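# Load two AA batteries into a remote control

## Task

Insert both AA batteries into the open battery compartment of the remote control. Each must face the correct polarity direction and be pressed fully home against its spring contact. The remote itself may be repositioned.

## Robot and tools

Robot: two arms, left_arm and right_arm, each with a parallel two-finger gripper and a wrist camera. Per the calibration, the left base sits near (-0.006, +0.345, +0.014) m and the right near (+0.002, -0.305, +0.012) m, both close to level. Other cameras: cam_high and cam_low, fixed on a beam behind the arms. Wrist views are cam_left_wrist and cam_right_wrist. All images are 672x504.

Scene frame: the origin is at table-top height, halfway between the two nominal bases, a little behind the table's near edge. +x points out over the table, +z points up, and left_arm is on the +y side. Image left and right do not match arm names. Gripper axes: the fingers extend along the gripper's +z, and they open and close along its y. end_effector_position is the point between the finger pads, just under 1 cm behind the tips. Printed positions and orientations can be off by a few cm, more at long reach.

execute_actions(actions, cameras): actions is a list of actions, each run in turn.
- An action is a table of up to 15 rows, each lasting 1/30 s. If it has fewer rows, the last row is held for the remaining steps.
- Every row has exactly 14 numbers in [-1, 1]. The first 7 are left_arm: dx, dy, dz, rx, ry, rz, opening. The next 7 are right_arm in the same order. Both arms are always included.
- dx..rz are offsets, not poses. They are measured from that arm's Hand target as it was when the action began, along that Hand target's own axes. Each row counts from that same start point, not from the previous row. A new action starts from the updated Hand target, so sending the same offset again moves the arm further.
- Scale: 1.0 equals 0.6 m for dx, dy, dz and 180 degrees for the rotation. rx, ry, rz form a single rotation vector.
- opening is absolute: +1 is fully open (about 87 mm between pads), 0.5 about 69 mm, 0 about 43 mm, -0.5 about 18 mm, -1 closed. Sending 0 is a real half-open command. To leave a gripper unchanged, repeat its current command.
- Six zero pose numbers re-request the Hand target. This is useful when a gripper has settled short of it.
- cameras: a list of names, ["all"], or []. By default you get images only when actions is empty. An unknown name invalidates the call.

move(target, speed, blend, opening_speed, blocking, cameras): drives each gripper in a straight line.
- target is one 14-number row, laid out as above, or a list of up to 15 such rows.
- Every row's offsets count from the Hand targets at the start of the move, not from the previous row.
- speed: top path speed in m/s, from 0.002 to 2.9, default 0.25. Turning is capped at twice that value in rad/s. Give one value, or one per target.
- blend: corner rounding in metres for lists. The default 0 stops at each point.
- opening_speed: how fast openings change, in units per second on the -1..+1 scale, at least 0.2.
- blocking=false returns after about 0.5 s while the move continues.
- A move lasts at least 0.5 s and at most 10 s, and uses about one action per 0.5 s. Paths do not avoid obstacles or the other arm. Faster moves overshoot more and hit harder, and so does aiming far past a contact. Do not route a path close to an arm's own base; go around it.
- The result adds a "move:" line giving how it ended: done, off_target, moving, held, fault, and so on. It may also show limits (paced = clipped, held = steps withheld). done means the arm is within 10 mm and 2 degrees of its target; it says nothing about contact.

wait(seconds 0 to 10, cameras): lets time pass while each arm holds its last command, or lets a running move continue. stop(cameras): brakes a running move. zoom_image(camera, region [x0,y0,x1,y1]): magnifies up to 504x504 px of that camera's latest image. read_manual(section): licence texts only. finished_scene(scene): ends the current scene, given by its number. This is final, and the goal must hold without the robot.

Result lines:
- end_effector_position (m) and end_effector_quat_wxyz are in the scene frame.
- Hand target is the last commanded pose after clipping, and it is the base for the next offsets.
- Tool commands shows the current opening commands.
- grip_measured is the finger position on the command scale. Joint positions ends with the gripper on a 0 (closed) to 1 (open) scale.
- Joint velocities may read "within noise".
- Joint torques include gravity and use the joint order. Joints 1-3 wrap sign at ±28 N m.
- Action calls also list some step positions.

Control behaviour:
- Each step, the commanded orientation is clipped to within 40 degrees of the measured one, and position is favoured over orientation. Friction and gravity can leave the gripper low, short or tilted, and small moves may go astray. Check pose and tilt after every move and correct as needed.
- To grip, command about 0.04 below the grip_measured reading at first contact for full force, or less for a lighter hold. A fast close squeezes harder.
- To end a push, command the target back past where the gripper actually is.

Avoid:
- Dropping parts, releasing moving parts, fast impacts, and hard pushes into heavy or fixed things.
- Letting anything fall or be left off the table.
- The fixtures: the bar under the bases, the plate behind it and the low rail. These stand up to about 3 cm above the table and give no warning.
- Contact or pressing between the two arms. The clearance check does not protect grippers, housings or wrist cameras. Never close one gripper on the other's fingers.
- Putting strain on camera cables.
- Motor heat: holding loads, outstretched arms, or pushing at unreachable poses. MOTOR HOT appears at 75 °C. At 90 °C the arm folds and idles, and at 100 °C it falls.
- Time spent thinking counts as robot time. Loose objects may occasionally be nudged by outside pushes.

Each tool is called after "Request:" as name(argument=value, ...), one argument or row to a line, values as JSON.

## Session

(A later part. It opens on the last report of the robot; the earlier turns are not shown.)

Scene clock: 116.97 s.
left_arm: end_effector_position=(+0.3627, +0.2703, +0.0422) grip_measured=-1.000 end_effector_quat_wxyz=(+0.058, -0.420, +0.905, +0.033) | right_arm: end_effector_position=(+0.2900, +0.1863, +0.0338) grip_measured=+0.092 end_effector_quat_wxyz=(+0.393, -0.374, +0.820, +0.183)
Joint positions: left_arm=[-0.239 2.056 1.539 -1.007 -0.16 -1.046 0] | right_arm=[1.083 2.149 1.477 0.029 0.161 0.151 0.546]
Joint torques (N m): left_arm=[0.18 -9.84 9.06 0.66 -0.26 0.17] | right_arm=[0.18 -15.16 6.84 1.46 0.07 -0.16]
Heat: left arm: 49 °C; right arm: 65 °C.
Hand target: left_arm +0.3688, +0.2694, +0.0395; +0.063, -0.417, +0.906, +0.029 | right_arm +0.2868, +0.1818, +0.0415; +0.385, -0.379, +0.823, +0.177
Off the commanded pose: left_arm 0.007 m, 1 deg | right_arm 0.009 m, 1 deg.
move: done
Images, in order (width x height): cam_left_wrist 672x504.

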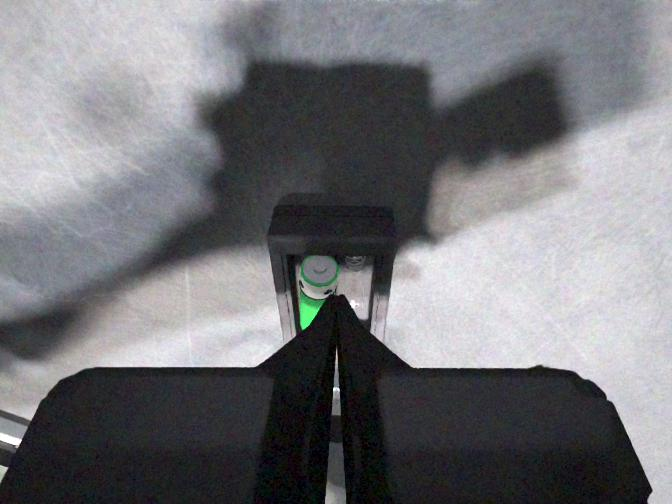

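Request:
move(
  target=[-0.002,0.021,0.004,0,0,0,-1,0,0,0,0,0,0,-0.04],
  cameras=["cam_left_wrist"],
  speed=0.06,
)

Request:
zoom_image(
  camera="cam_left_wrist",
  region=[220, 150, 450, 380],
)

Scene clock: 118.10 s.
left_arm: end_effector_position=(+0.3632, +0.2764, +0.0340) grip_measured=-1.000 end_effector_quat_wxyz=(+0.059, -0.421, +0.905, +0.030) | right_arm: end_effector_position=(+0.2898, +0.1865, +0.0338) grip_measured=+0.092 end_effector_quat_wxyz=(+0.392, -0.374, +0.820, +0.184)
Joint positions: left_arm=[-0.22 2.056 1.506 -0.966 -0.155 -1.03 0] | right_arm=[1.083 2.149 1.477 0.029 0.159 0.151 0.546]
Joint torques (N m): left_arm=[0.32 -13.33 6.16 0.56 -0.29 0.22] | right_arm=[0.17 -15.16 6.84 1.45 0.09 -0.16]
Heat: left arm: 50 °C; right arm: 65 °C.
Hand target: left_arm +0.3603, +0.2787, +0.0373; +0.063, -0.417, +0.906, +0.029 | right_arm +0.2868, +0.1818, +0.0415; +0.385, -0.379, +0.823, +0.177
Off the commanded pose: left_arm 0.005 m, 1 deg | right_arm 0.009 m, 1 deg.
move: done
Images, in order (width x height): cam_left_wrist 672x504.

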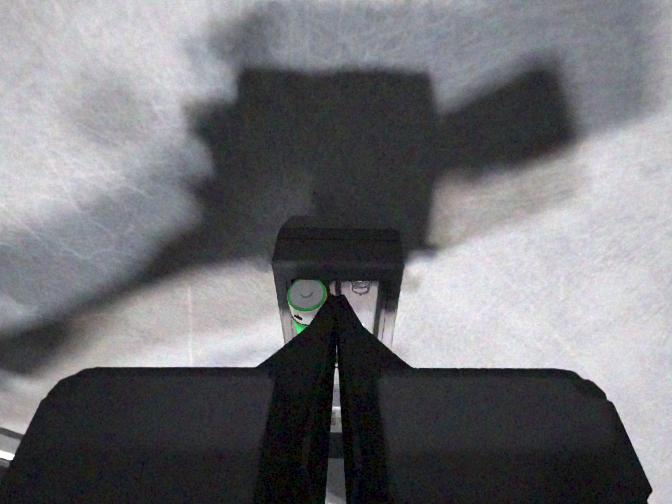

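Scaled by 2.191 from the camera's 672x504 image, which has a finer 960x720 frame.

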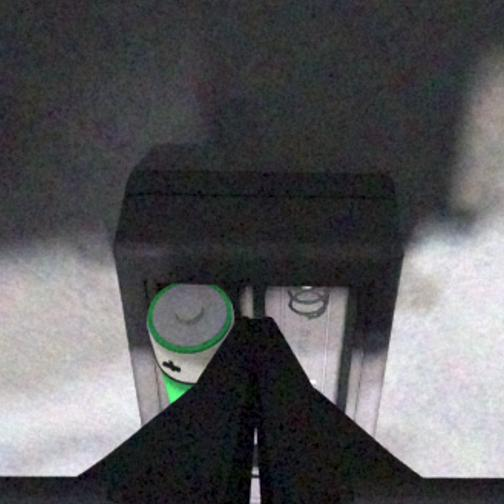

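Request:
move(
  target=[
    [0,0.008,-0.05,0,0,0,-1,0,0,0,0,0,0,-0.04],
    [0,0.008,-0.02,0,0,0,-1,0,0,0,0,0,0,-0.04],
  ],
  cameras=["cam_left_wrist","cam_low"],
  speed=0.06,
)

Request:
zoom_image(
  camera="cam_left_wrist",
  region=[220, 150, 450, 380],
)

Scene clock: 120.30 s.
left_arm: end_effector_position=(+0.3556, +0.2798, +0.0517) grip_measured=-1.000 end_effector_quat_wxyz=(+0.060, -0.421, +0.905, +0.029) | right_arm: end_effector_position=(+0.2898, +0.1865, +0.0338) grip_measured=+0.092 end_effector_quat_wxyz=(+0.392, -0.374, +0.820, +0.184)
Joint positions: left_arm=[-0.217 2.007 1.506 -1.014 -0.155 -1.025 0] | right_arm=[1.083 2.149 1.477 0.029 0.159 0.151 0.546]
Joint torques (N m): left_arm=[0.17 -11.1 6.67 0.73 -0.28 0.17] | right_arm=[0.2 -15.16 6.83 1.45 0.09 -0.16]
Heat: left arm: 50 °C; right arm: 66 °C.
Hand target: left_arm +0.3555, +0.2806, +0.0491; +0.063, -0.417, +0.906, +0.029 | right_arm +0.2868, +0.1818, +0.0415; +0.385, -0.379, +0.823, +0.177
Off the commanded pose: left_arm 0.003 m, 1 deg | right_arm 0.009 m, 1 deg.
move: done
Images, in order (width x height): cam_low 672x504, cam_left_wrist 672x504.

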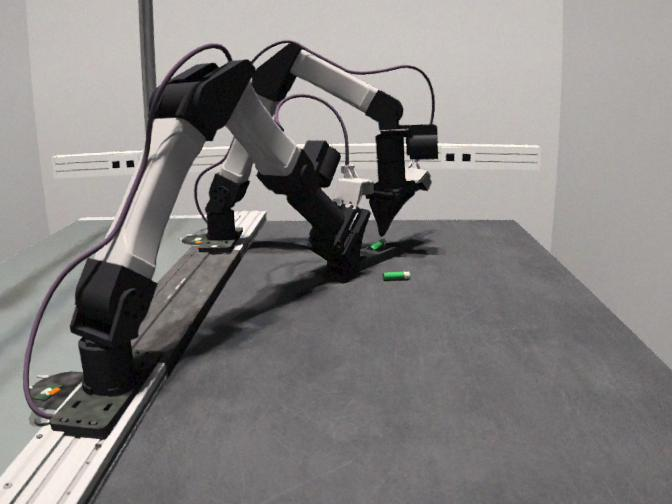

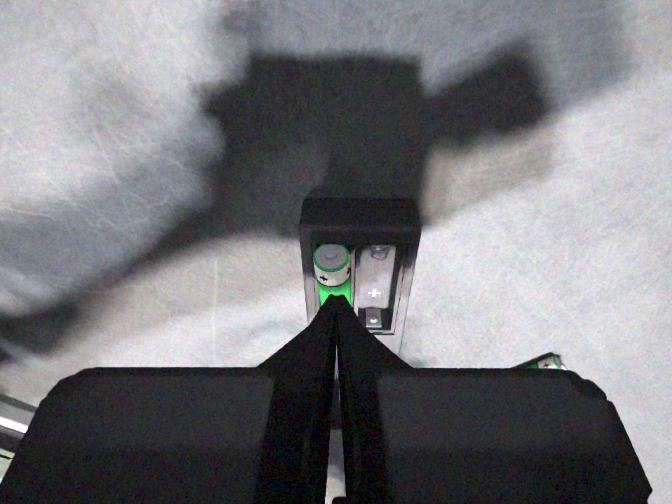

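Scaled by 2.191 from the camera's 672x504 image, which has a finer 960x720 frame.

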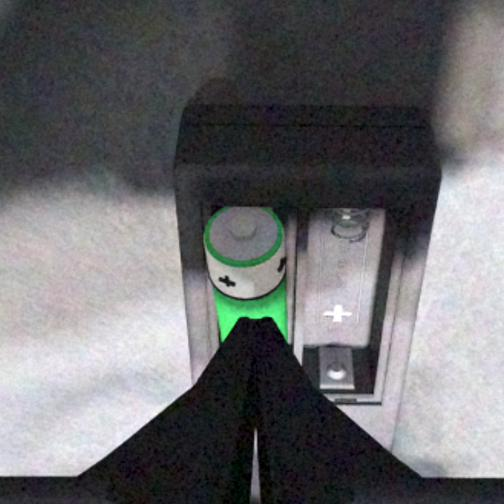

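Request:
move(
  target=[-0.002,0.003,0.055,0,0,0,-1,0,0,0,0,0,0,-0.04],
  cameras=["cam_left_wrist"],
  speed=0.05,
)

Request:
zoom_image(
  camera="cam_left_wrist",
  region=[220, 150, 450, 380],
)

Scene clock: 121.67 s.
left_arm: end_effector_position=(+0.3564, +0.2825, +0.0380) grip_measured=-1.000 end_effector_quat_wxyz=(+0.062, -0.418, +0.906, +0.020) | right_arm: end_effector_position=(+0.2898, +0.1865, +0.0338) grip_measured=+0.092 end_effector_quat_wxyz=(+0.392, -0.374, +0.820, +0.184)
Joint positions: left_arm=[-0.202 2.009 1.453 -0.941 -0.141 -1.003 0] | right_arm=[1.083 2.149 1.477 0.029 0.159 0.151 0.546]
Joint torques (N m): left_arm=[0.5 -7.28 4.62 1.26 -0.39 0.11] | right_arm=[0.18 -15.17 6.83 1.46 0.09 -0.16]
Heat: left arm: 50 °C; right arm: 66 °C.
Hand target: left_arm +0.3579, +0.2862, +0.0167; +0.063, -0.417, +0.906, +0.029 | right_arm +0.2868, +0.1818, +0.0415; +0.385, -0.379, +0.823, +0.177
Off the commanded pose: left_arm 0.022 m, 1 deg | right_arm 0.009 m, 1 deg.
move: off_target (left_arm)
Images, in order (width x height): cam_left_wrist 672x504.

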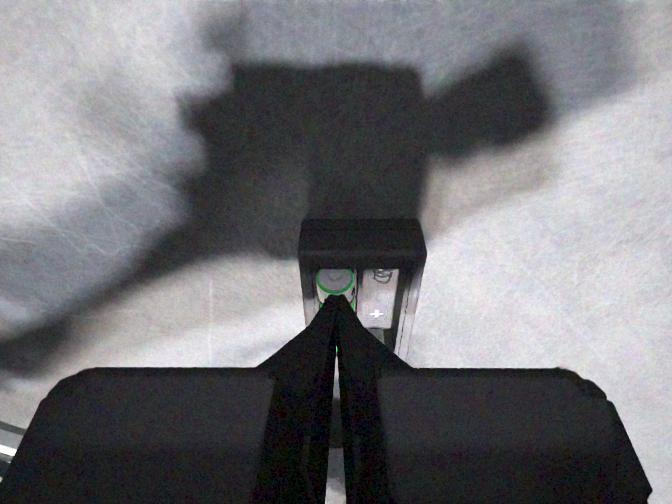

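Scaled by 2.191 from the camera's 672x504 image, which has a finer 960x720 frame.

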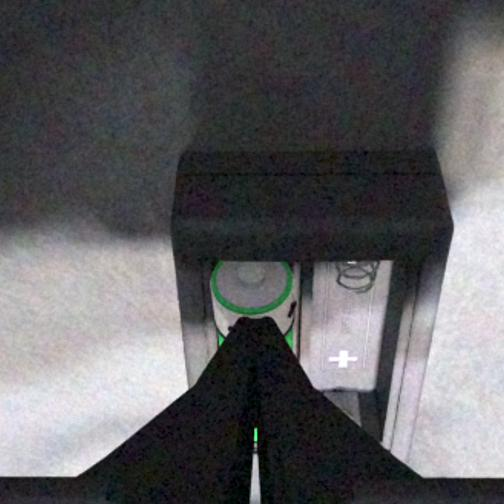

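Request:
move(
  target=[0,0,0.03,0,0,0,-1,0,0,0,0,0,0,-0.04],
  cameras=["cam_left_wrist","cam_right_wrist"],
  speed=0.05,
)

Request:
zoom_image(
  camera="cam_left_wrist",
  region=[220, 180, 450, 410],
)

Request:
zoom_image(
  camera="cam_right_wrist",
  region=[240, 0, 410, 120],
)

Scene clock: 122.77 s.
left_arm: end_effector_position=(+0.3563, +0.2824, +0.0327) grip_measured=-1.000 end_effector_quat_wxyz=(+0.060, -0.416, +0.907, +0.013) | right_arm: end_effector_position=(+0.2898, +0.1865, +0.0338) grip_measured=+0.092 end_effector_quat_wxyz=(+0.392, -0.374, +0.820, +0.184)
Joint positions: left_arm=[-0.195 2.011 1.433 -0.913 -0.126 -0.992 0] | right_arm=[1.083 2.149 1.477 0.029 0.159 0.151 0.546]
Joint torques (N m): left_arm=[0.51 -5 3.22 1.61 -0.53 0.09] | right_arm=[0.17 -15.17 6.83 1.46 0.09 -0.16]
Heat: left arm: 50 °C; right arm: 66 °C.
Hand target: left_arm +0.3595, +0.2881, -0.0012; +0.063, -0.417, +0.906, +0.029 | right_arm +0.2868, +0.1818, +0.0415; +0.385, -0.379, +0.823, +0.177
Off the commanded pose: left_arm 0.034 m, 2 deg | right_arm 0.009 m, 1 deg.
move: off_target (left_arm)
Images, in order (width x height): cam_left_wrist 672x504, cam_right_wrist 672x504.

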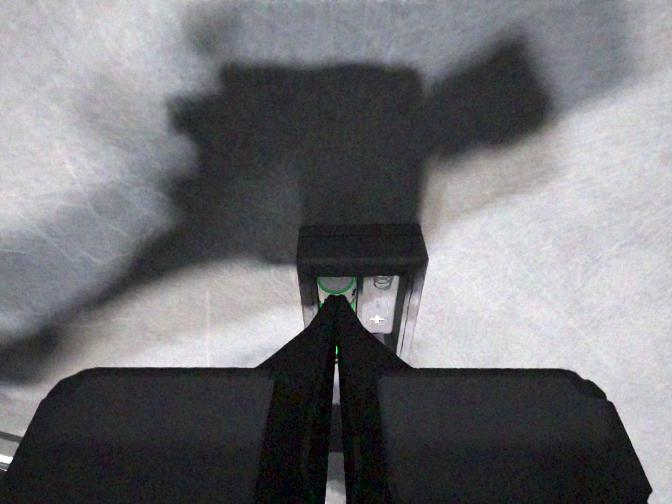

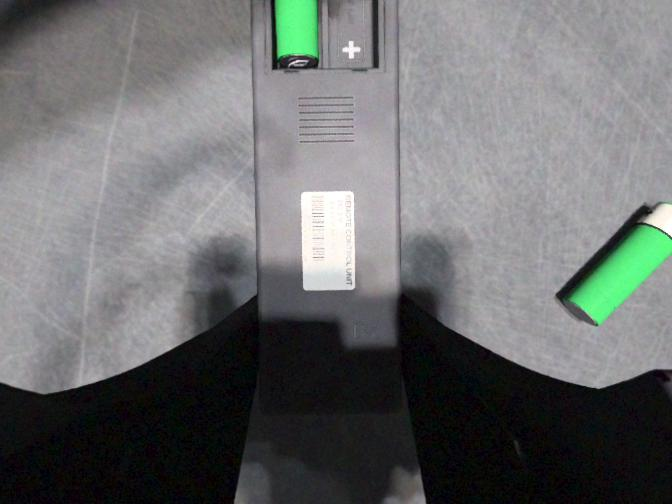

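Scaled by 2.191 from the camera's 672x504 image, which has a finer 960x720 frame.

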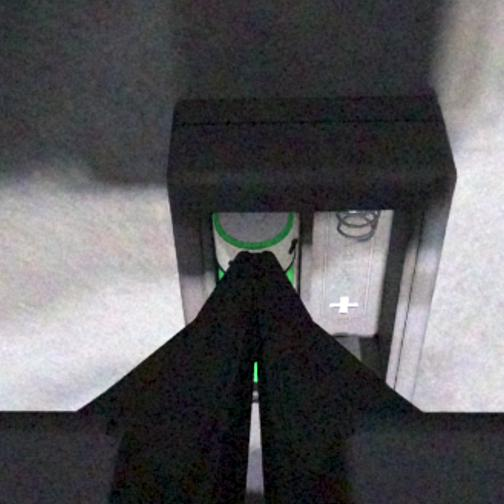

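Scaled by 2.965 from the camera's 672x504 image, which has a finer 960x720 frame.

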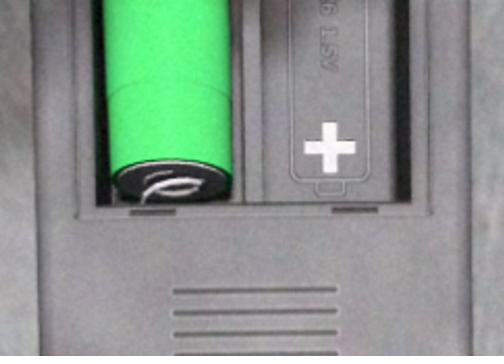

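Request:
move(
  target=[0,0,0.02,0,0,0,-1,0,0,0,0,0,0,-0.04],
  cameras=["cam_left_wrist","cam_right_wrist"],
  speed=0.05,
)

Request:
zoom_image(
  camera="cam_left_wrist",
  region=[220, 180, 450, 410],
)

Request:
zoom_image(
  camera="cam_right_wrist",
  region=[240, 0, 410, 120],
)

Scene clock: 123.70 s.
left_arm: end_effector_position=(+0.3562, +0.2825, +0.0316) grip_measured=-1.000 end_effector_quat_wxyz=(+0.059, -0.415, +0.908, +0.007) | right_arm: end_effector_position=(+0.2898, +0.1865, +0.0338) grip_measured=+0.092 end_effector_quat_wxyz=(+0.392, -0.374, +0.820, +0.184)
Joint positions: left_arm=[-0.19 2.01 1.426 -0.904 -0.115 -0.984 0] | right_arm=[1.083 2.149 1.477 0.029 0.159 0.151 0.546]
Joint torques (N m): left_arm=[0.42 -3.26 1.85 1.93 -0.58 0.06] | right_arm=[0.17 -15.16 6.83 1.45 0.09 -0.16]
Heat: left arm: 50 °C; right arm: 66 °C.
Hand target: left_arm +0.3607, +0.2893, -0.0131; +0.063, -0.417, +0.906, +0.029 | right_arm +0.2868, +0.1818, +0.0415; +0.385, -0.379, +0.823, +0.177
Off the commanded pose: left_arm 0.045 m, 3 deg | right_arm 0.009 m, 1 deg.
move: off_target (left_arm)
Images, in order (width x height): cam_left_wrist 672x504, cam_right_wrist 672x504.

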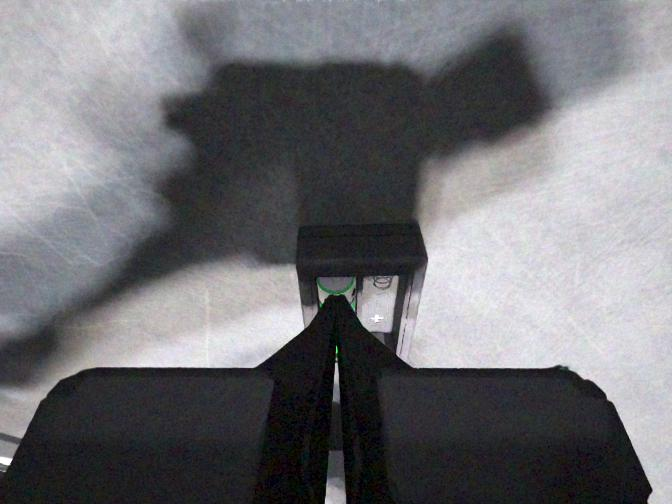

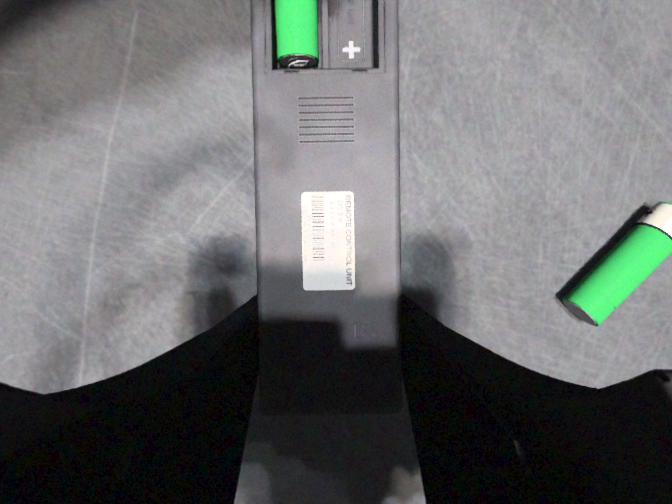

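Scaled by 2.191 from the camera's 672x504 image, which has a finer 960x720 frame.

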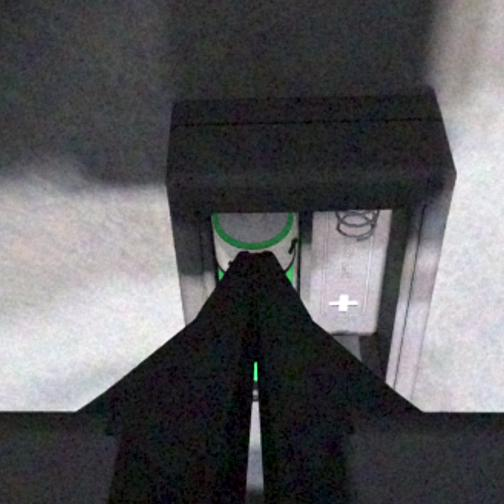

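Scaled by 2.965 from the camera's 672x504 image, which has a finer 960x720 frame.

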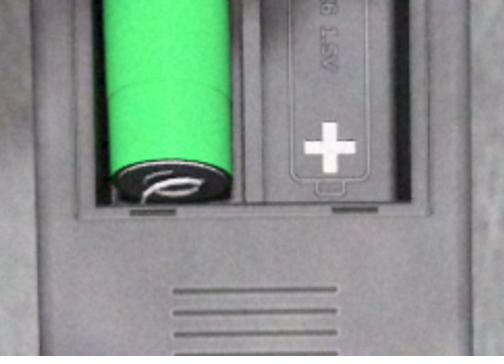

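Request:
move(
  target=[
    [0,0,-0.05,0,0,0,-1,0,0,0,0,0,0,-0.04],
    [0,0,-0.15,0,0,0,-1,0,0,0,0,0,0,-0.04],
  ],
  cameras=["cam_left_wrist","cam_right_wrist"],
  speed=0.08,
)

Request:
zoom_image(
  camera="cam_left_wrist",
  region=[260, 120, 420, 280],
)

Request:
zoom_image(
  camera="cam_right_wrist",
  region=[240, 0, 410, 120],
)

Scene clock: 126.37 s.
left_arm: end_effector_position=(+0.3463, +0.2823, +0.0610) grip_measured=-1.000 end_effector_quat_wxyz=(+0.044, -0.416, +0.907, +0.034) | right_arm: end_effector_position=(+0.2898, +0.1865, +0.0338) grip_measured=+0.092 end_effector_quat_wxyz=(+0.392, -0.374, +0.820, +0.184)
Joint positions: left_arm=[-0.211 1.992 1.521 -1.073 -0.145 -1.012 0] | right_arm=[1.083 2.149 1.477 0.029 0.159 0.151 0.546]
Joint torques (N m): left_arm=[-0.8 -12.93 11.1 0.2 -0.38 -0.05] | right_arm=[0.2 -15.17 6.83 1.45 0.09 -0.16]
Heat: left arm: 50 °C; right arm: 67 °C.
Hand target: left_arm +0.3524, +0.2799, +0.0760; +0.063, -0.417, +0.906, +0.029 | right_arm +0.2868, +0.1818, +0.0415; +0.385, -0.379, +0.823, +0.177
Off the commanded pose: left_arm 0.016 m, 2 deg | right_arm 0.009 m, 1 deg.
move: off_target (left_arm)
Images, in order (width x height): cam_left_wrist 672x504, cam_right_wrist 672x504.

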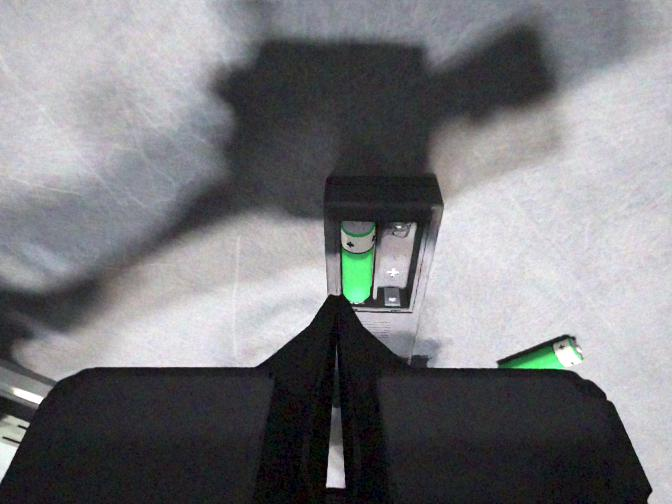

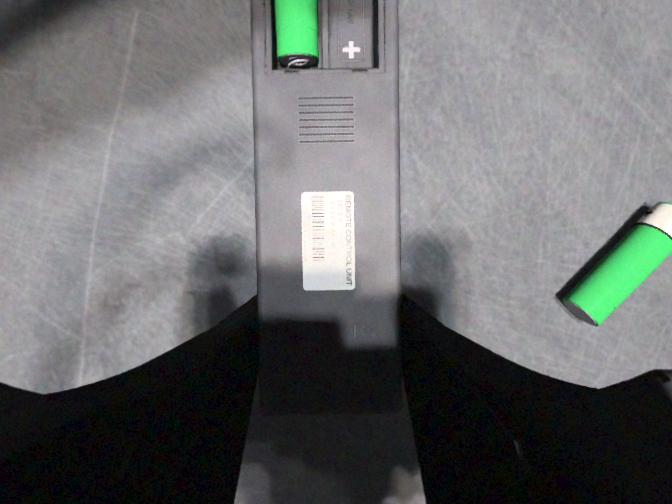

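Scaled by 3.150 from the camera's 672x504 image, which has a finer 960x720 frame.

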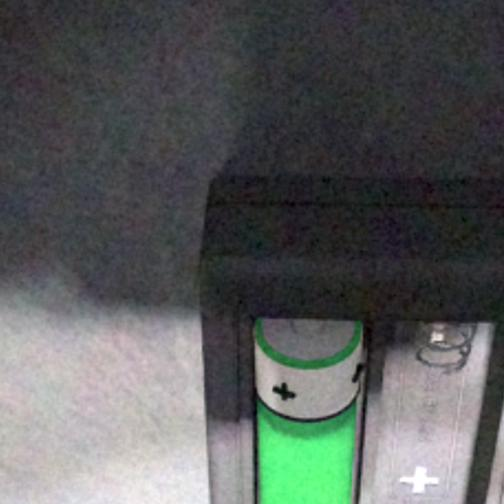

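Scaled by 2.965 from the camera's 672x504 image, which has a finer 960x720 frame.

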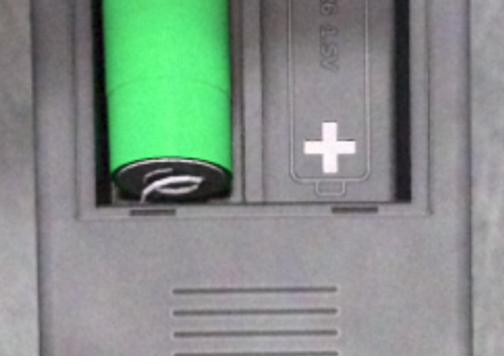

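Request:
move(
  target=[
    [0,0,-0.03,0,0,0,-1,0,0,0,0,0,0,0.6],
    [0,0,-0.06,0,0,0,-1,0,0,-0.2,0,0,0,0.6],
    [0,0,-0.06,0,0,0,-1,-0.017,-0.272,-0.499,0,0,0,0.6],
  ],
  cameras=["all"],
  speed=0.15,
  opening_speed=1,
  blend=[0,0.03,0],
)

Request:
zoom_image(
  camera="cam_left_wrist",
  region=[260, 80, 420, 240],
)

Scene clock: 132.23 s.
left_arm: end_effector_position=(+0.3440, +0.2786, +0.0947) grip_measured=-1.000 end_effector_quat_wxyz=(+0.042, -0.417, +0.907, +0.036) | right_arm: end_effector_position=(+0.2650, -0.0946, +0.2246) grip_measured=+0.600 end_effector_quat_wxyz=(+0.366, -0.377, +0.833, +0.173)
Joint positions: left_arm=[-0.225 1.972 1.627 -1.207 -0.146 -1.027 0] | right_arm=[0.545 1.201 1.197 -0.721 -0.259 -0.183 0.8]
Joint torques (N m): left_arm=[-0.83 -13.23 11.47 0.24 -0.37 -0.05] | right_arm=[-0.38 -5.78 8.81 1.96 -0.14 -0.22]
Heat: left arm: 51 °C; right arm: 67 °C.
Hand target: left_arm +0.3492, +0.2761, +0.1116; +0.063, -0.417, +0.906, +0.029 | right_arm +0.2660, -0.0940, +0.2413; +0.385, -0.379, +0.823, +0.177
Off the commanded pose: left_arm 0.018 m, 3 deg | right_arm 0.017 m, 3 deg.
move: off_target (left_arm, right_arm)

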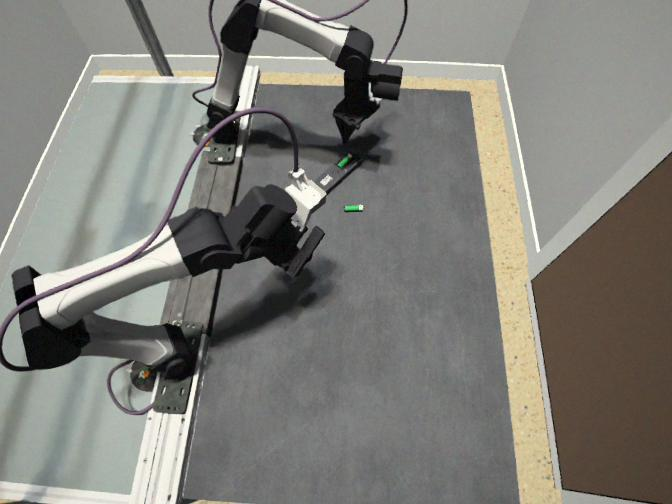

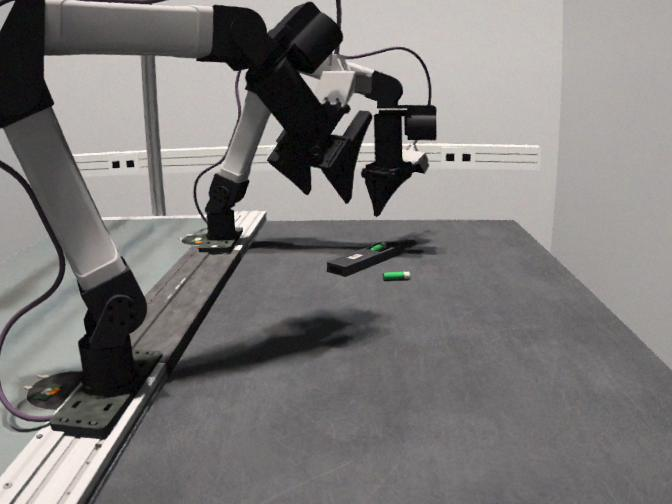

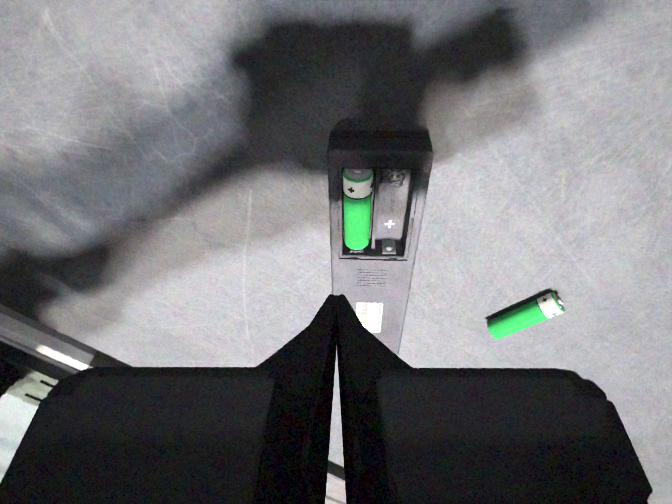

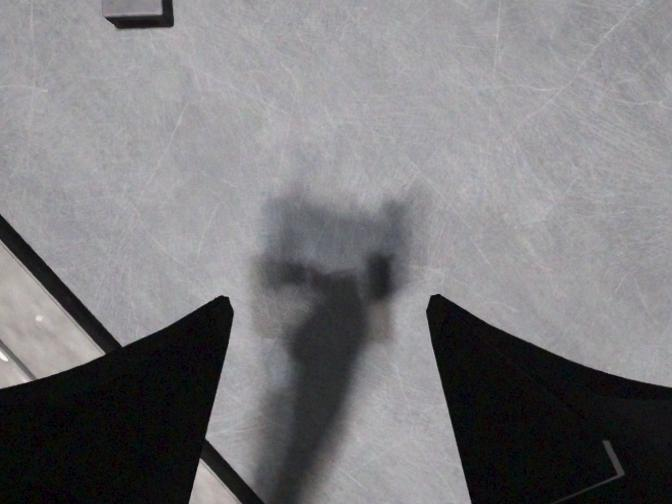

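Scaled by 3.150 from the camera's 672x504 image, which has a finer 960x720 frame.

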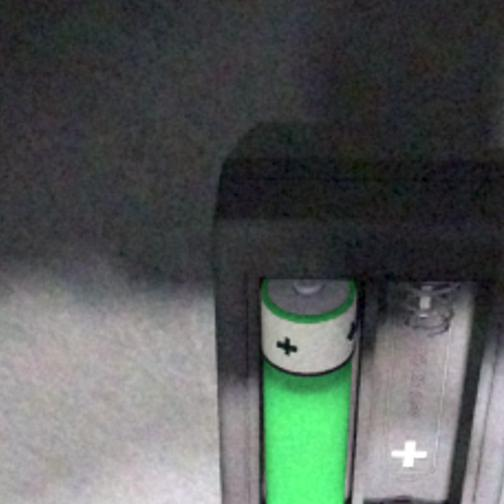

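Request:
zoom_image(
  camera="cam_low",
  region=[320, 225, 430, 290],
)

Request:
zoom_image(
  camera="cam_high",
  region=[300, 140, 380, 220],
)

Scaled by 4.582 from the camera's 672x504 image, which has a finer 960x720 frame.

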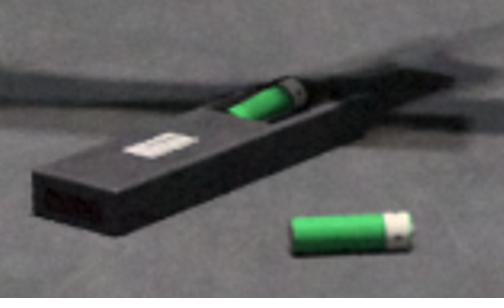

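Scaled by 6.300 from the camera's 672x504 image, which has a finer 960x720 frame.

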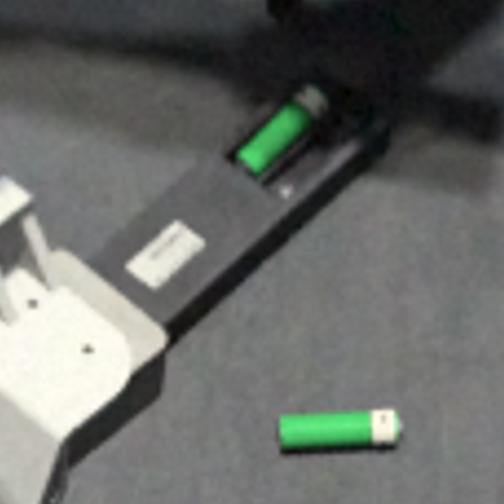

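Request:
move(
  target=[0.191,-0.215,-0.005,0.016,0.042,0.235,0.3,0,0,0,0,0,0,0.6],
  cameras=["cam_left_wrist"],
  speed=0.2,
)

Scene clock: 135.60 s.
left_arm: end_effector_position=(+0.3739, +0.1103, +0.0984) grip_measured=+0.300 end_effector_quat_wxyz=(+0.014, -0.071, +0.997, -0.003) | right_arm: end_effector_position=(+0.2648, -0.0946, +0.2245) grip_measured=+0.600 end_effector_quat_wxyz=(+0.366, -0.377, +0.833, +0.173)
Joint positions: left_arm=[-0.576 2.52 2.509 -1.556 -0.045 -0.661 0.65] | right_arm=[0.545 1.201 1.197 -0.722 -0.26 -0.183 0.8]
Joint torques (N m): left_arm=[-0.38 -12.92 11.1 0.25 -0.07 0.2] | right_arm=[-0.38 -5.78 8.81 1.88 -0.17 -0.2]
Heat: left arm: 51 °C; right arm: 65 °C.
Hand target: left_arm +0.3731, +0.1057, +0.0988; +0.000, -0.062, +0.998, +0.000 | right_arm +0.2660, -0.0939, +0.2413; +0.385, -0.379, +0.823, +0.177
Off the commanded pose: left_arm 0.005 m, 2 deg | right_arm 0.017 m, 3 deg.
joint sent to its limit (left arm) — joint 4 (wrist pitch), lower limit. The joint targets still meet the commanded pose.
move: off_target (right_arm)
Images, in order (width x height): cam_left_wrist 672x504.

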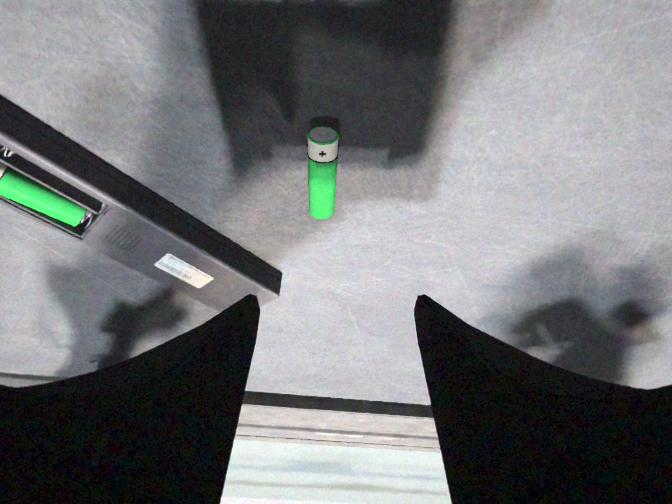

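Request:
zoom_image(
  camera="cam_left_wrist",
  region=[0, 120, 140, 260],
)

Scaled by 3.600 from the camera's 672x504 image, which has a finer 960x720 frame.

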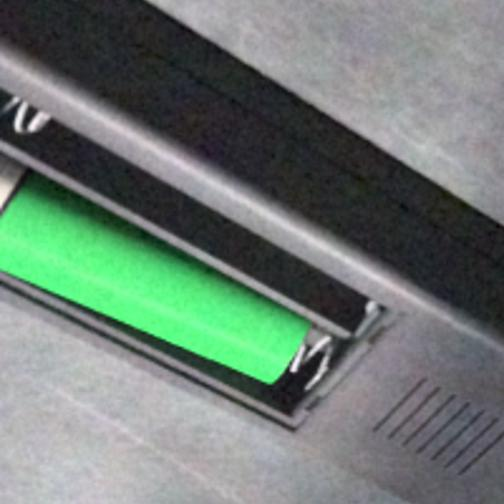

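Request:
move(
  target=[0.008,0.008,0.1,0,0,0,0.2,0,0,0,0,0,0,0.6],
  cameras=["cam_left_wrist"],
  speed=0.12,
)

Scene clock: 137.23 s.
left_arm: end_effector_position=(+0.3649, +0.1130, +0.0284) grip_measured=+0.200 end_effector_quat_wxyz=(-0.014, -0.066, +0.998, +0.015) | right_arm: end_effector_position=(+0.2648, -0.0946, +0.2245) grip_measured=+0.600 end_effector_quat_wxyz=(+0.366, -0.377, +0.833, +0.173)
Joint positions: left_arm=[-0.576 2.52 2.219 -1.333 -0.045 -0.653 0.6] | right_arm=[0.545 1.201 1.197 -0.722 -0.26 -0.183 0.8]
Joint torques (N m): left_arm=[0.1 -18.15 6.43 0.46 -0.08 0.18] | right_arm=[-0.39 -5.79 8.81 1.88 -0.17 -0.19]
Heat: left arm: 52 °C; right arm: 64 °C.
Hand target: left_arm +0.3678, +0.1099, +0.0388; +0.000, -0.062, +0.998, +0.000 | right_arm +0.2660, -0.0939, +0.2413; +0.385, -0.379, +0.823, +0.177
Off the commanded pose: left_arm 0.011 m, 2 deg | right_arm 0.017 m, 3 deg.
move: off_target (left_arm, right_arm)
Images, in order (width x height): cam_left_wrist 672x504.

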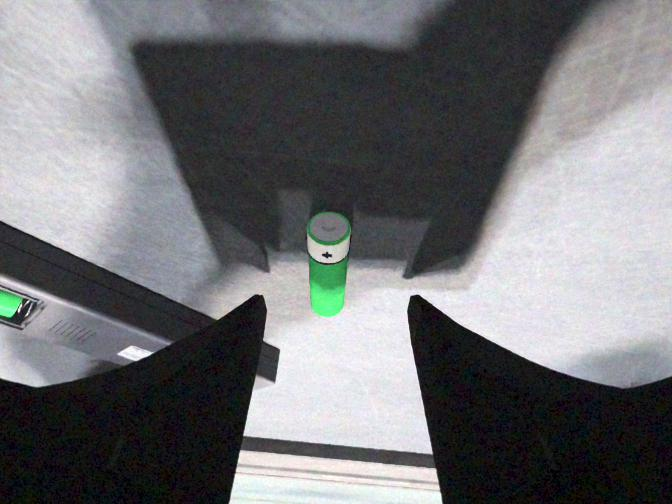

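Request:
move(
  target=[0,0.003,0.033,0,0,0,0.2,0,0,0,0,0,0,0.6],
  cameras=["cam_left_wrist"],
  speed=0.06,
)

Scene clock: 138.40 s.
left_arm: end_effector_position=(+0.3624, +0.1157, +0.0142) grip_measured=+0.200 end_effector_quat_wxyz=(-0.016, -0.065, +0.998, +0.015) | right_arm: end_effector_position=(+0.2648, -0.0946, +0.2245) grip_measured=+0.600 end_effector_quat_wxyz=(+0.366, -0.377, +0.833, +0.173)
Joint positions: left_arm=[-0.571 2.511 2.146 -1.272 -0.041 -0.647 0.6] | right_arm=[0.545 1.201 1.197 -0.722 -0.26 -0.183 0.8]
Joint torques (N m): left_arm=[0.03 -17.1 6.11 0.71 -0.12 0.16] | right_arm=[-0.36 -5.79 8.81 1.88 -0.17 -0.2]
Heat: left arm: 53 °C; right arm: 63 °C.
Hand target: left_arm +0.3675, +0.1116, +0.0190; +0.000, -0.062, +0.998, +0.000 | right_arm +0.2660, -0.0939, +0.2413; +0.385, -0.379, +0.823, +0.177
Off the commanded pose: left_arm 0.008 m, 3 deg | right_arm 0.017 m, 3 deg.
move: off_target (left_arm, right_arm)
Images, in order (width x height): cam_left_wrist 672x504.

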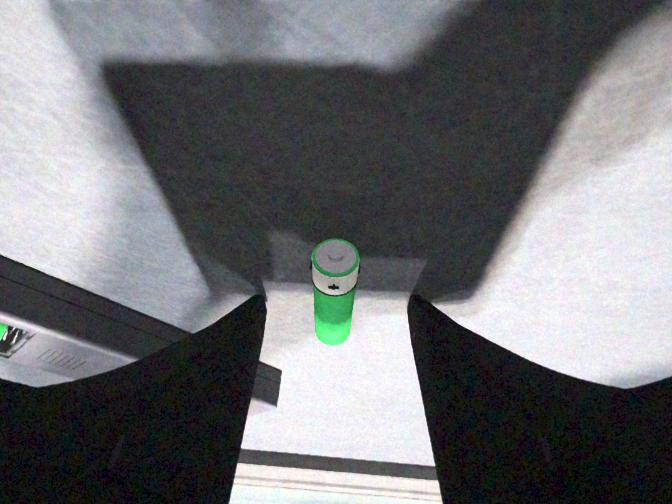

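Same as first grasp. Close and lift.

Request:
move(
  target=[0,0,0,0,0,0,-0.7,0,0,0,0,0,0,0.6],
  opening_speed=0.6,
)

Request:
move(
  target=[0,0,-0.16,0,0,0,-0.7,0,0,0,0,0,0,0.6],
  cameras=["cam_left_wrist"],
  speed=0.12,
)

Scene clock: 140.30 s.
left_arm: end_effector_position=(+0.3656, +0.1121, +0.0136) grip_measured=-0.616 end_effector_quat_wxyz=(-0.011, -0.065, +0.998, +0.006) | right_arm: end_effector_position=(+0.2648, -0.0946, +0.2245) grip_measured=+0.600 end_effector_quat_wxyz=(+0.366, -0.377, +0.833, +0.173)
Joint positions: left_arm=[-0.571 2.511 2.145 -1.253 -0.032 -0.646 0.192] | right_arm=[0.545 1.201 1.197 -0.722 -0.26 -0.183 0.8]
Joint torques (N m): left_arm=[0.05 -17.16 6.06 0.51 -0.19 0.14] | right_arm=[-0.39 -5.78 8.81 1.88 -0.17 -0.19]
Heat: left arm: 54 °C; right arm: 62 °C.
Hand target: left_arm +0.3675, +0.1116, +0.0191; +0.000, -0.061, +0.998, +0.000 | right_arm +0.2660, -0.0939, +0.2413; +0.385, -0.379, +0.823, +0.177
Off the commanded pose: left_arm 0.006 m, 1 deg | right_arm 0.017 m, 3 deg.
move: off_target (right_arm)

Scene clock: 141.77 s.
left_arm: end_effector_position=(+0.3675, +0.1144, +0.0989) grip_measured=-0.616 end_effector_quat_wxyz=(+0.003, -0.065, +0.998, -0.003) | right_arm: end_effector_position=(+0.2648, -0.0946, +0.2245) grip_measured=+0.600 end_effector_quat_wxyz=(+0.366, -0.377, +0.833, +0.173)
Joint positions: left_arm=[-0.571 2.498 2.466 -1.555 -0.032 -0.646 0.192] | right_arm=[0.545 1.201 1.197 -0.722 -0.26 -0.183 0.8]
Joint torques (N m): left_arm=[-0.43 -16.95 10.24 0.2 -0.17 0.07] | right_arm=[-0.4 -5.78 8.81 1.88 -0.16 -0.19]
Heat: left arm: 55 °C; right arm: 61 °C.
Hand target: left_arm +0.3675, +0.1116, +0.1151; +0.000, -0.061, +0.998, +0.000 | right_arm +0.2660, -0.0939, +0.2413; +0.385, -0.379, +0.823, +0.177
Off the commanded pose: left_arm 0.016 m, 1 deg | right_arm 0.017 m, 3 deg.
joint sent to its limit (left arm) — joint 4 (wrist pitch), lower limit. The joint targets still meet the commanded pose.
move: off_target (left_arm, right_arm)
Images, in order (width x height): cam_left_wrist 672x504.

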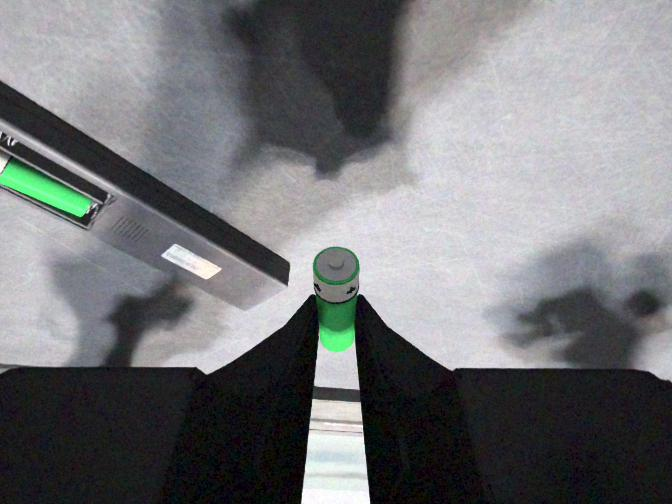

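Request:
move(
  target=[0.151,0.377,0.067,0,0,0.511,-0.7,0,0,0,0,0,0,0.6],
  cameras=["cam_left_wrist","cam_high"],
  speed=0.2,
)

Scene clock: 146.83 s.
left_arm: end_effector_position=(+0.2487, +0.3233, +0.0741) grip_measured=-0.616 end_effector_quat_wxyz=(-0.009, +0.672, +0.740, -0.007) | right_arm: end_effector_position=(+0.2648, -0.0946, +0.2245) grip_measured=+0.600 end_effector_quat_wxyz=(+0.366, -0.377, +0.833, +0.173)
Joint positions: left_arm=[-0.327 1.625 1.099 -1.081 -0.034 1.202 0.192] | right_arm=[0.545 1.201 1.197 -0.722 -0.26 -0.183 0.8]
Joint torques (N m): left_arm=[0.38 -8.76 6.32 0.48 -0.12 0.23] | right_arm=[-0.36 -5.78 8.81 1.88 -0.17 -0.19]
Heat: left arm: 56 °C; right arm: 59 °C.
Hand target: left_arm +0.2498, +0.3250, +0.0750; +0.000, +0.675, +0.738, +0.000 | right_arm +0.2660, -0.0939, +0.2413; +0.385, -0.379, +0.823, +0.177
Off the commanded pose: left_arm 0.002 m, 1 deg | right_arm 0.017 m, 3 deg.
move: off_target (right_arm)
Images, in order (width x height): cam_high 672x504, cam_left_wrist 672x504.

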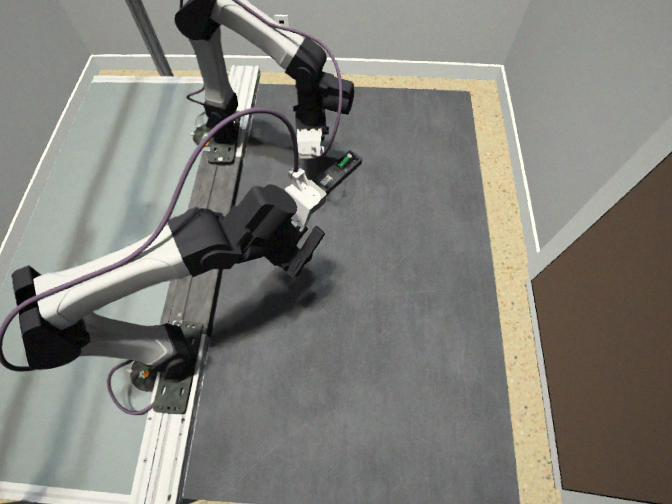

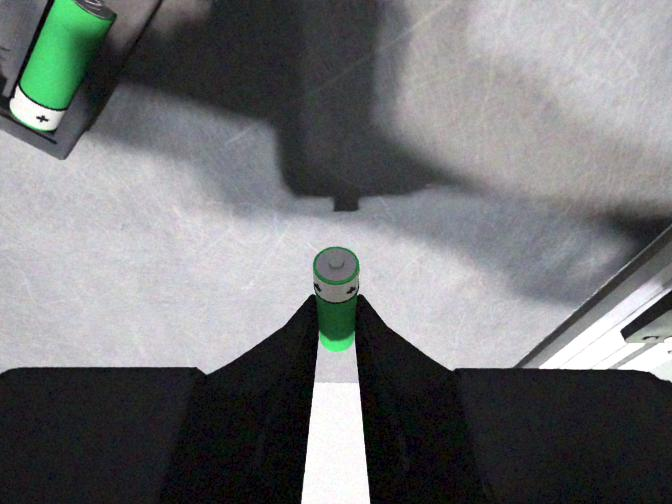

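Request:
move(
  target=[
    [0,0,0.09,0,0,0,-0.7,0,0,0,0,0,0,0.6],
    [0,0,0.109,0,0,0,-0.7,0,0,0,0,0,0,0.6],
  ],
  cameras=["cam_left_wrist"],
  speed=[0.12,0.04],
)

Request:
zoom_image(
  camera="cam_left_wrist",
  region=[0, 0, 200, 180],
)

Scene clock: 149.07 s.
left_arm: end_effector_position=(+0.2504, +0.3228, +0.0147) grip_measured=-0.616 end_effector_quat_wxyz=(+0.003, +0.672, +0.740, -0.001) | right_arm: end_effector_position=(+0.2648, -0.0946, +0.2245) grip_measured=+0.600 end_effector_quat_wxyz=(+0.366, -0.377, +0.833, +0.173)
Joint positions: left_arm=[-0.318 1.698 0.924 -0.807 -0.034 1.212 0.192] | right_arm=[0.545 1.201 1.197 -0.722 -0.26 -0.183 0.8]
Joint torques (N m): left_arm=[0.51 -6.04 5.96 0.53 -0.12 0.21] | right_arm=[-0.39 -5.78 8.81 1.88 -0.17 -0.19]
Heat: left arm: 55 °C; right arm: 58 °C.
Hand target: left_arm +0.2498, +0.3250, +0.0095; +0.000, +0.675, +0.738, +0.000 | right_arm +0.2660, -0.0939, +0.2413; +0.385, -0.379, +0.823, +0.177
Off the commanded pose: left_arm 0.006 m, 1 deg | right_arm 0.017 m, 3 deg.
move: off_target (right_arm)
Images, in order (width x height): cam_left_wrist 672x504.

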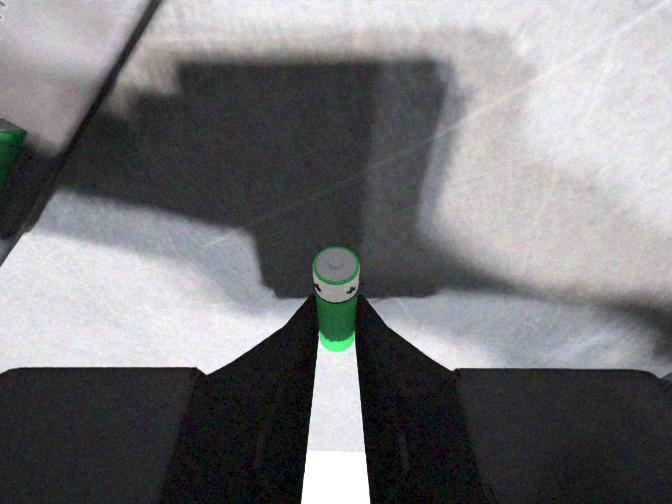

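Scaled by 2.520 from the camera's 672x504 image, which has a finer 960x720 frame.

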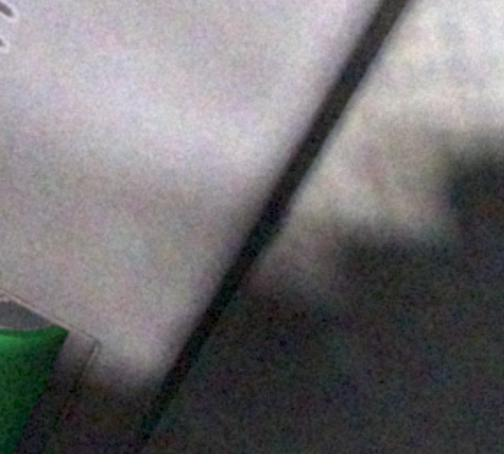

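Request:
move(
  target=[
    [0,0,0.004,0,0,0,-0.7,0,0,0,0,0,0,0.6],
    [0,0,0.004,0,0,0,-0.3,0,0,0,0,0,0,0.6],
    [0,0,-0.1,0,0,0,-0.1,0,0,0,0,0,0,0.6],
  ],
  cameras=["cam_left_wrist"],
  speed=0.08,
  opening_speed=0.4,
)

Scene clock: 153.40 s.
left_arm: end_effector_position=(+0.2436, +0.3264, +0.0594) grip_measured=-0.100 end_effector_quat_wxyz=(-0.011, +0.673, +0.740, -0.008) | right_arm: end_effector_position=(+0.2648, -0.0946, +0.2245) grip_measured=+0.600 end_effector_quat_wxyz=(+0.366, -0.377, +0.833, +0.173)
Joint positions: left_arm=[-0.318 1.625 1.037 -1.024 -0.034 1.213 0.45] | right_arm=[0.545 1.201 1.197 -0.722 -0.26 -0.183 0.8]
Joint torques (N m): left_arm=[-0.2 -8.2 10.58 0.07 -0.13 0.11] | right_arm=[-0.4 -5.78 8.81 1.89 -0.17 -0.19]
Heat: left arm: 54 °C; right arm: 57 °C.
Hand target: left_arm +0.2498, +0.3250, +0.0696; +0.000, +0.675, +0.738, +0.000 | right_arm +0.2660, -0.0939, +0.2413; +0.385, -0.379, +0.823, +0.177
Off the commanded pose: left_arm 0.012 m, 2 deg | right_arm 0.017 m, 3 deg.
move: off_target (left_arm, right_arm); target 3's new opening was sent with left_arm's hand 0.012 m and 2 deg from that target
Images, in order (width x height): cam_left_wrist 672x504.

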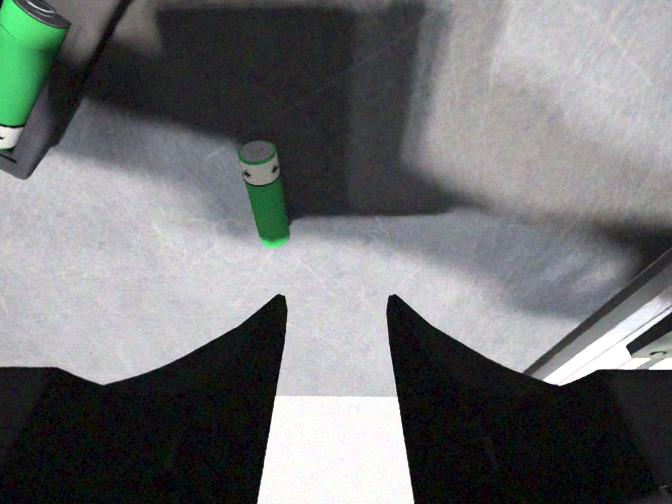

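Request:
move(
  target=[-0.01,0.02,-0.083,0,0,-0.5,0.1,0,0,0,0,0,0,0.6],
  speed=0.25,
)

Request:
move(
  target=[0,0,0,0,0,-0.5,0.1,0,0,0,0,0,0,0.6],
  cameras=["cam_left_wrist"],
  speed=0.25,
)

Scene clock: 157.83 s.
left_arm: end_effector_position=(+0.2576, +0.3193, +0.1154) grip_measured=+0.100 end_effector_quat_wxyz=(-0.001, -0.039, +0.999, -0.003) | right_arm: end_effector_position=(+0.2648, -0.0946, +0.2245) grip_measured=+0.600 end_effector_quat_wxyz=(+0.366, -0.377, +0.833, +0.173)
Joint positions: left_arm=[-0.163 1.716 1.373 -1.238 -0.034 -0.185 0.55] | right_arm=[0.545 1.201 1.197 -0.722 -0.26 -0.183 0.8]
Joint torques (N m): left_arm=[0.21 -6.65 11.45 0.2 -0.2 -0.04] | right_arm=[-0.38 -5.78 8.81 1.88 -0.16 -0.19]
Heat: left arm: 53 °C; right arm: 56 °C.
Hand target: left_arm +0.2622, +0.3200, +0.1193; +0.000, -0.044, +0.999, +0.000 | right_arm +0.2660, -0.0939, +0.2413; +0.385, -0.379, +0.823, +0.177
Off the commanded pose: left_arm 0.006 m, 1 deg | right_arm 0.017 m, 3 deg.
move: off_target (right_arm)

Scene clock: 161.80 s.
left_arm: end_effector_position=(+0.2678, +0.3187, +0.1194) grip_measured=+0.100 end_effector_quat_wxyz=(+0.001, +0.734, -0.679, +0.004) | right_arm: end_effector_position=(+0.2648, -0.0946, +0.2245) grip_measured=+0.600 end_effector_quat_wxyz=(+0.366, -0.377, +0.833, +0.173)
Joint positions: left_arm=[-0.038 1.57 1.238 -1.238 -0.034 -1.63 0.55] | right_arm=[0.545 1.201 1.197 -0.722 -0.26 -0.183 0.8]
Joint torques (N m): left_arm=[0.16 -8.35 6.48 0.27 -0.28 -0.05] | right_arm=[-0.38 -5.79 8.81 1.89 -0.16 -0.19]
Heat: left arm: 52 °C; right arm: 55 °C.
Hand target: left_arm +0.2623, +0.3200, +0.1194; +0.000, +0.738, -0.675, +0.000 | right_arm +0.2660, -0.0939, +0.2413; +0.385, -0.379, +0.823, +0.177
Off the commanded pose: left_arm 0.006 m, 1 deg | right_arm 0.017 m, 3 deg.
move: off_target (right_arm)
Images, in order (width x height): cam_left_wrist 672x504.

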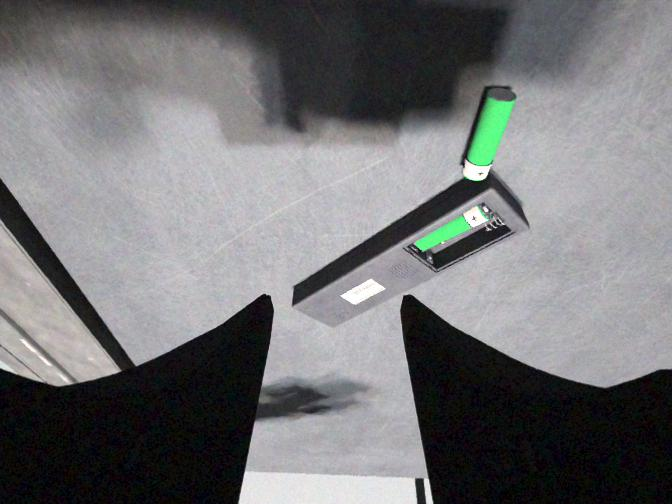

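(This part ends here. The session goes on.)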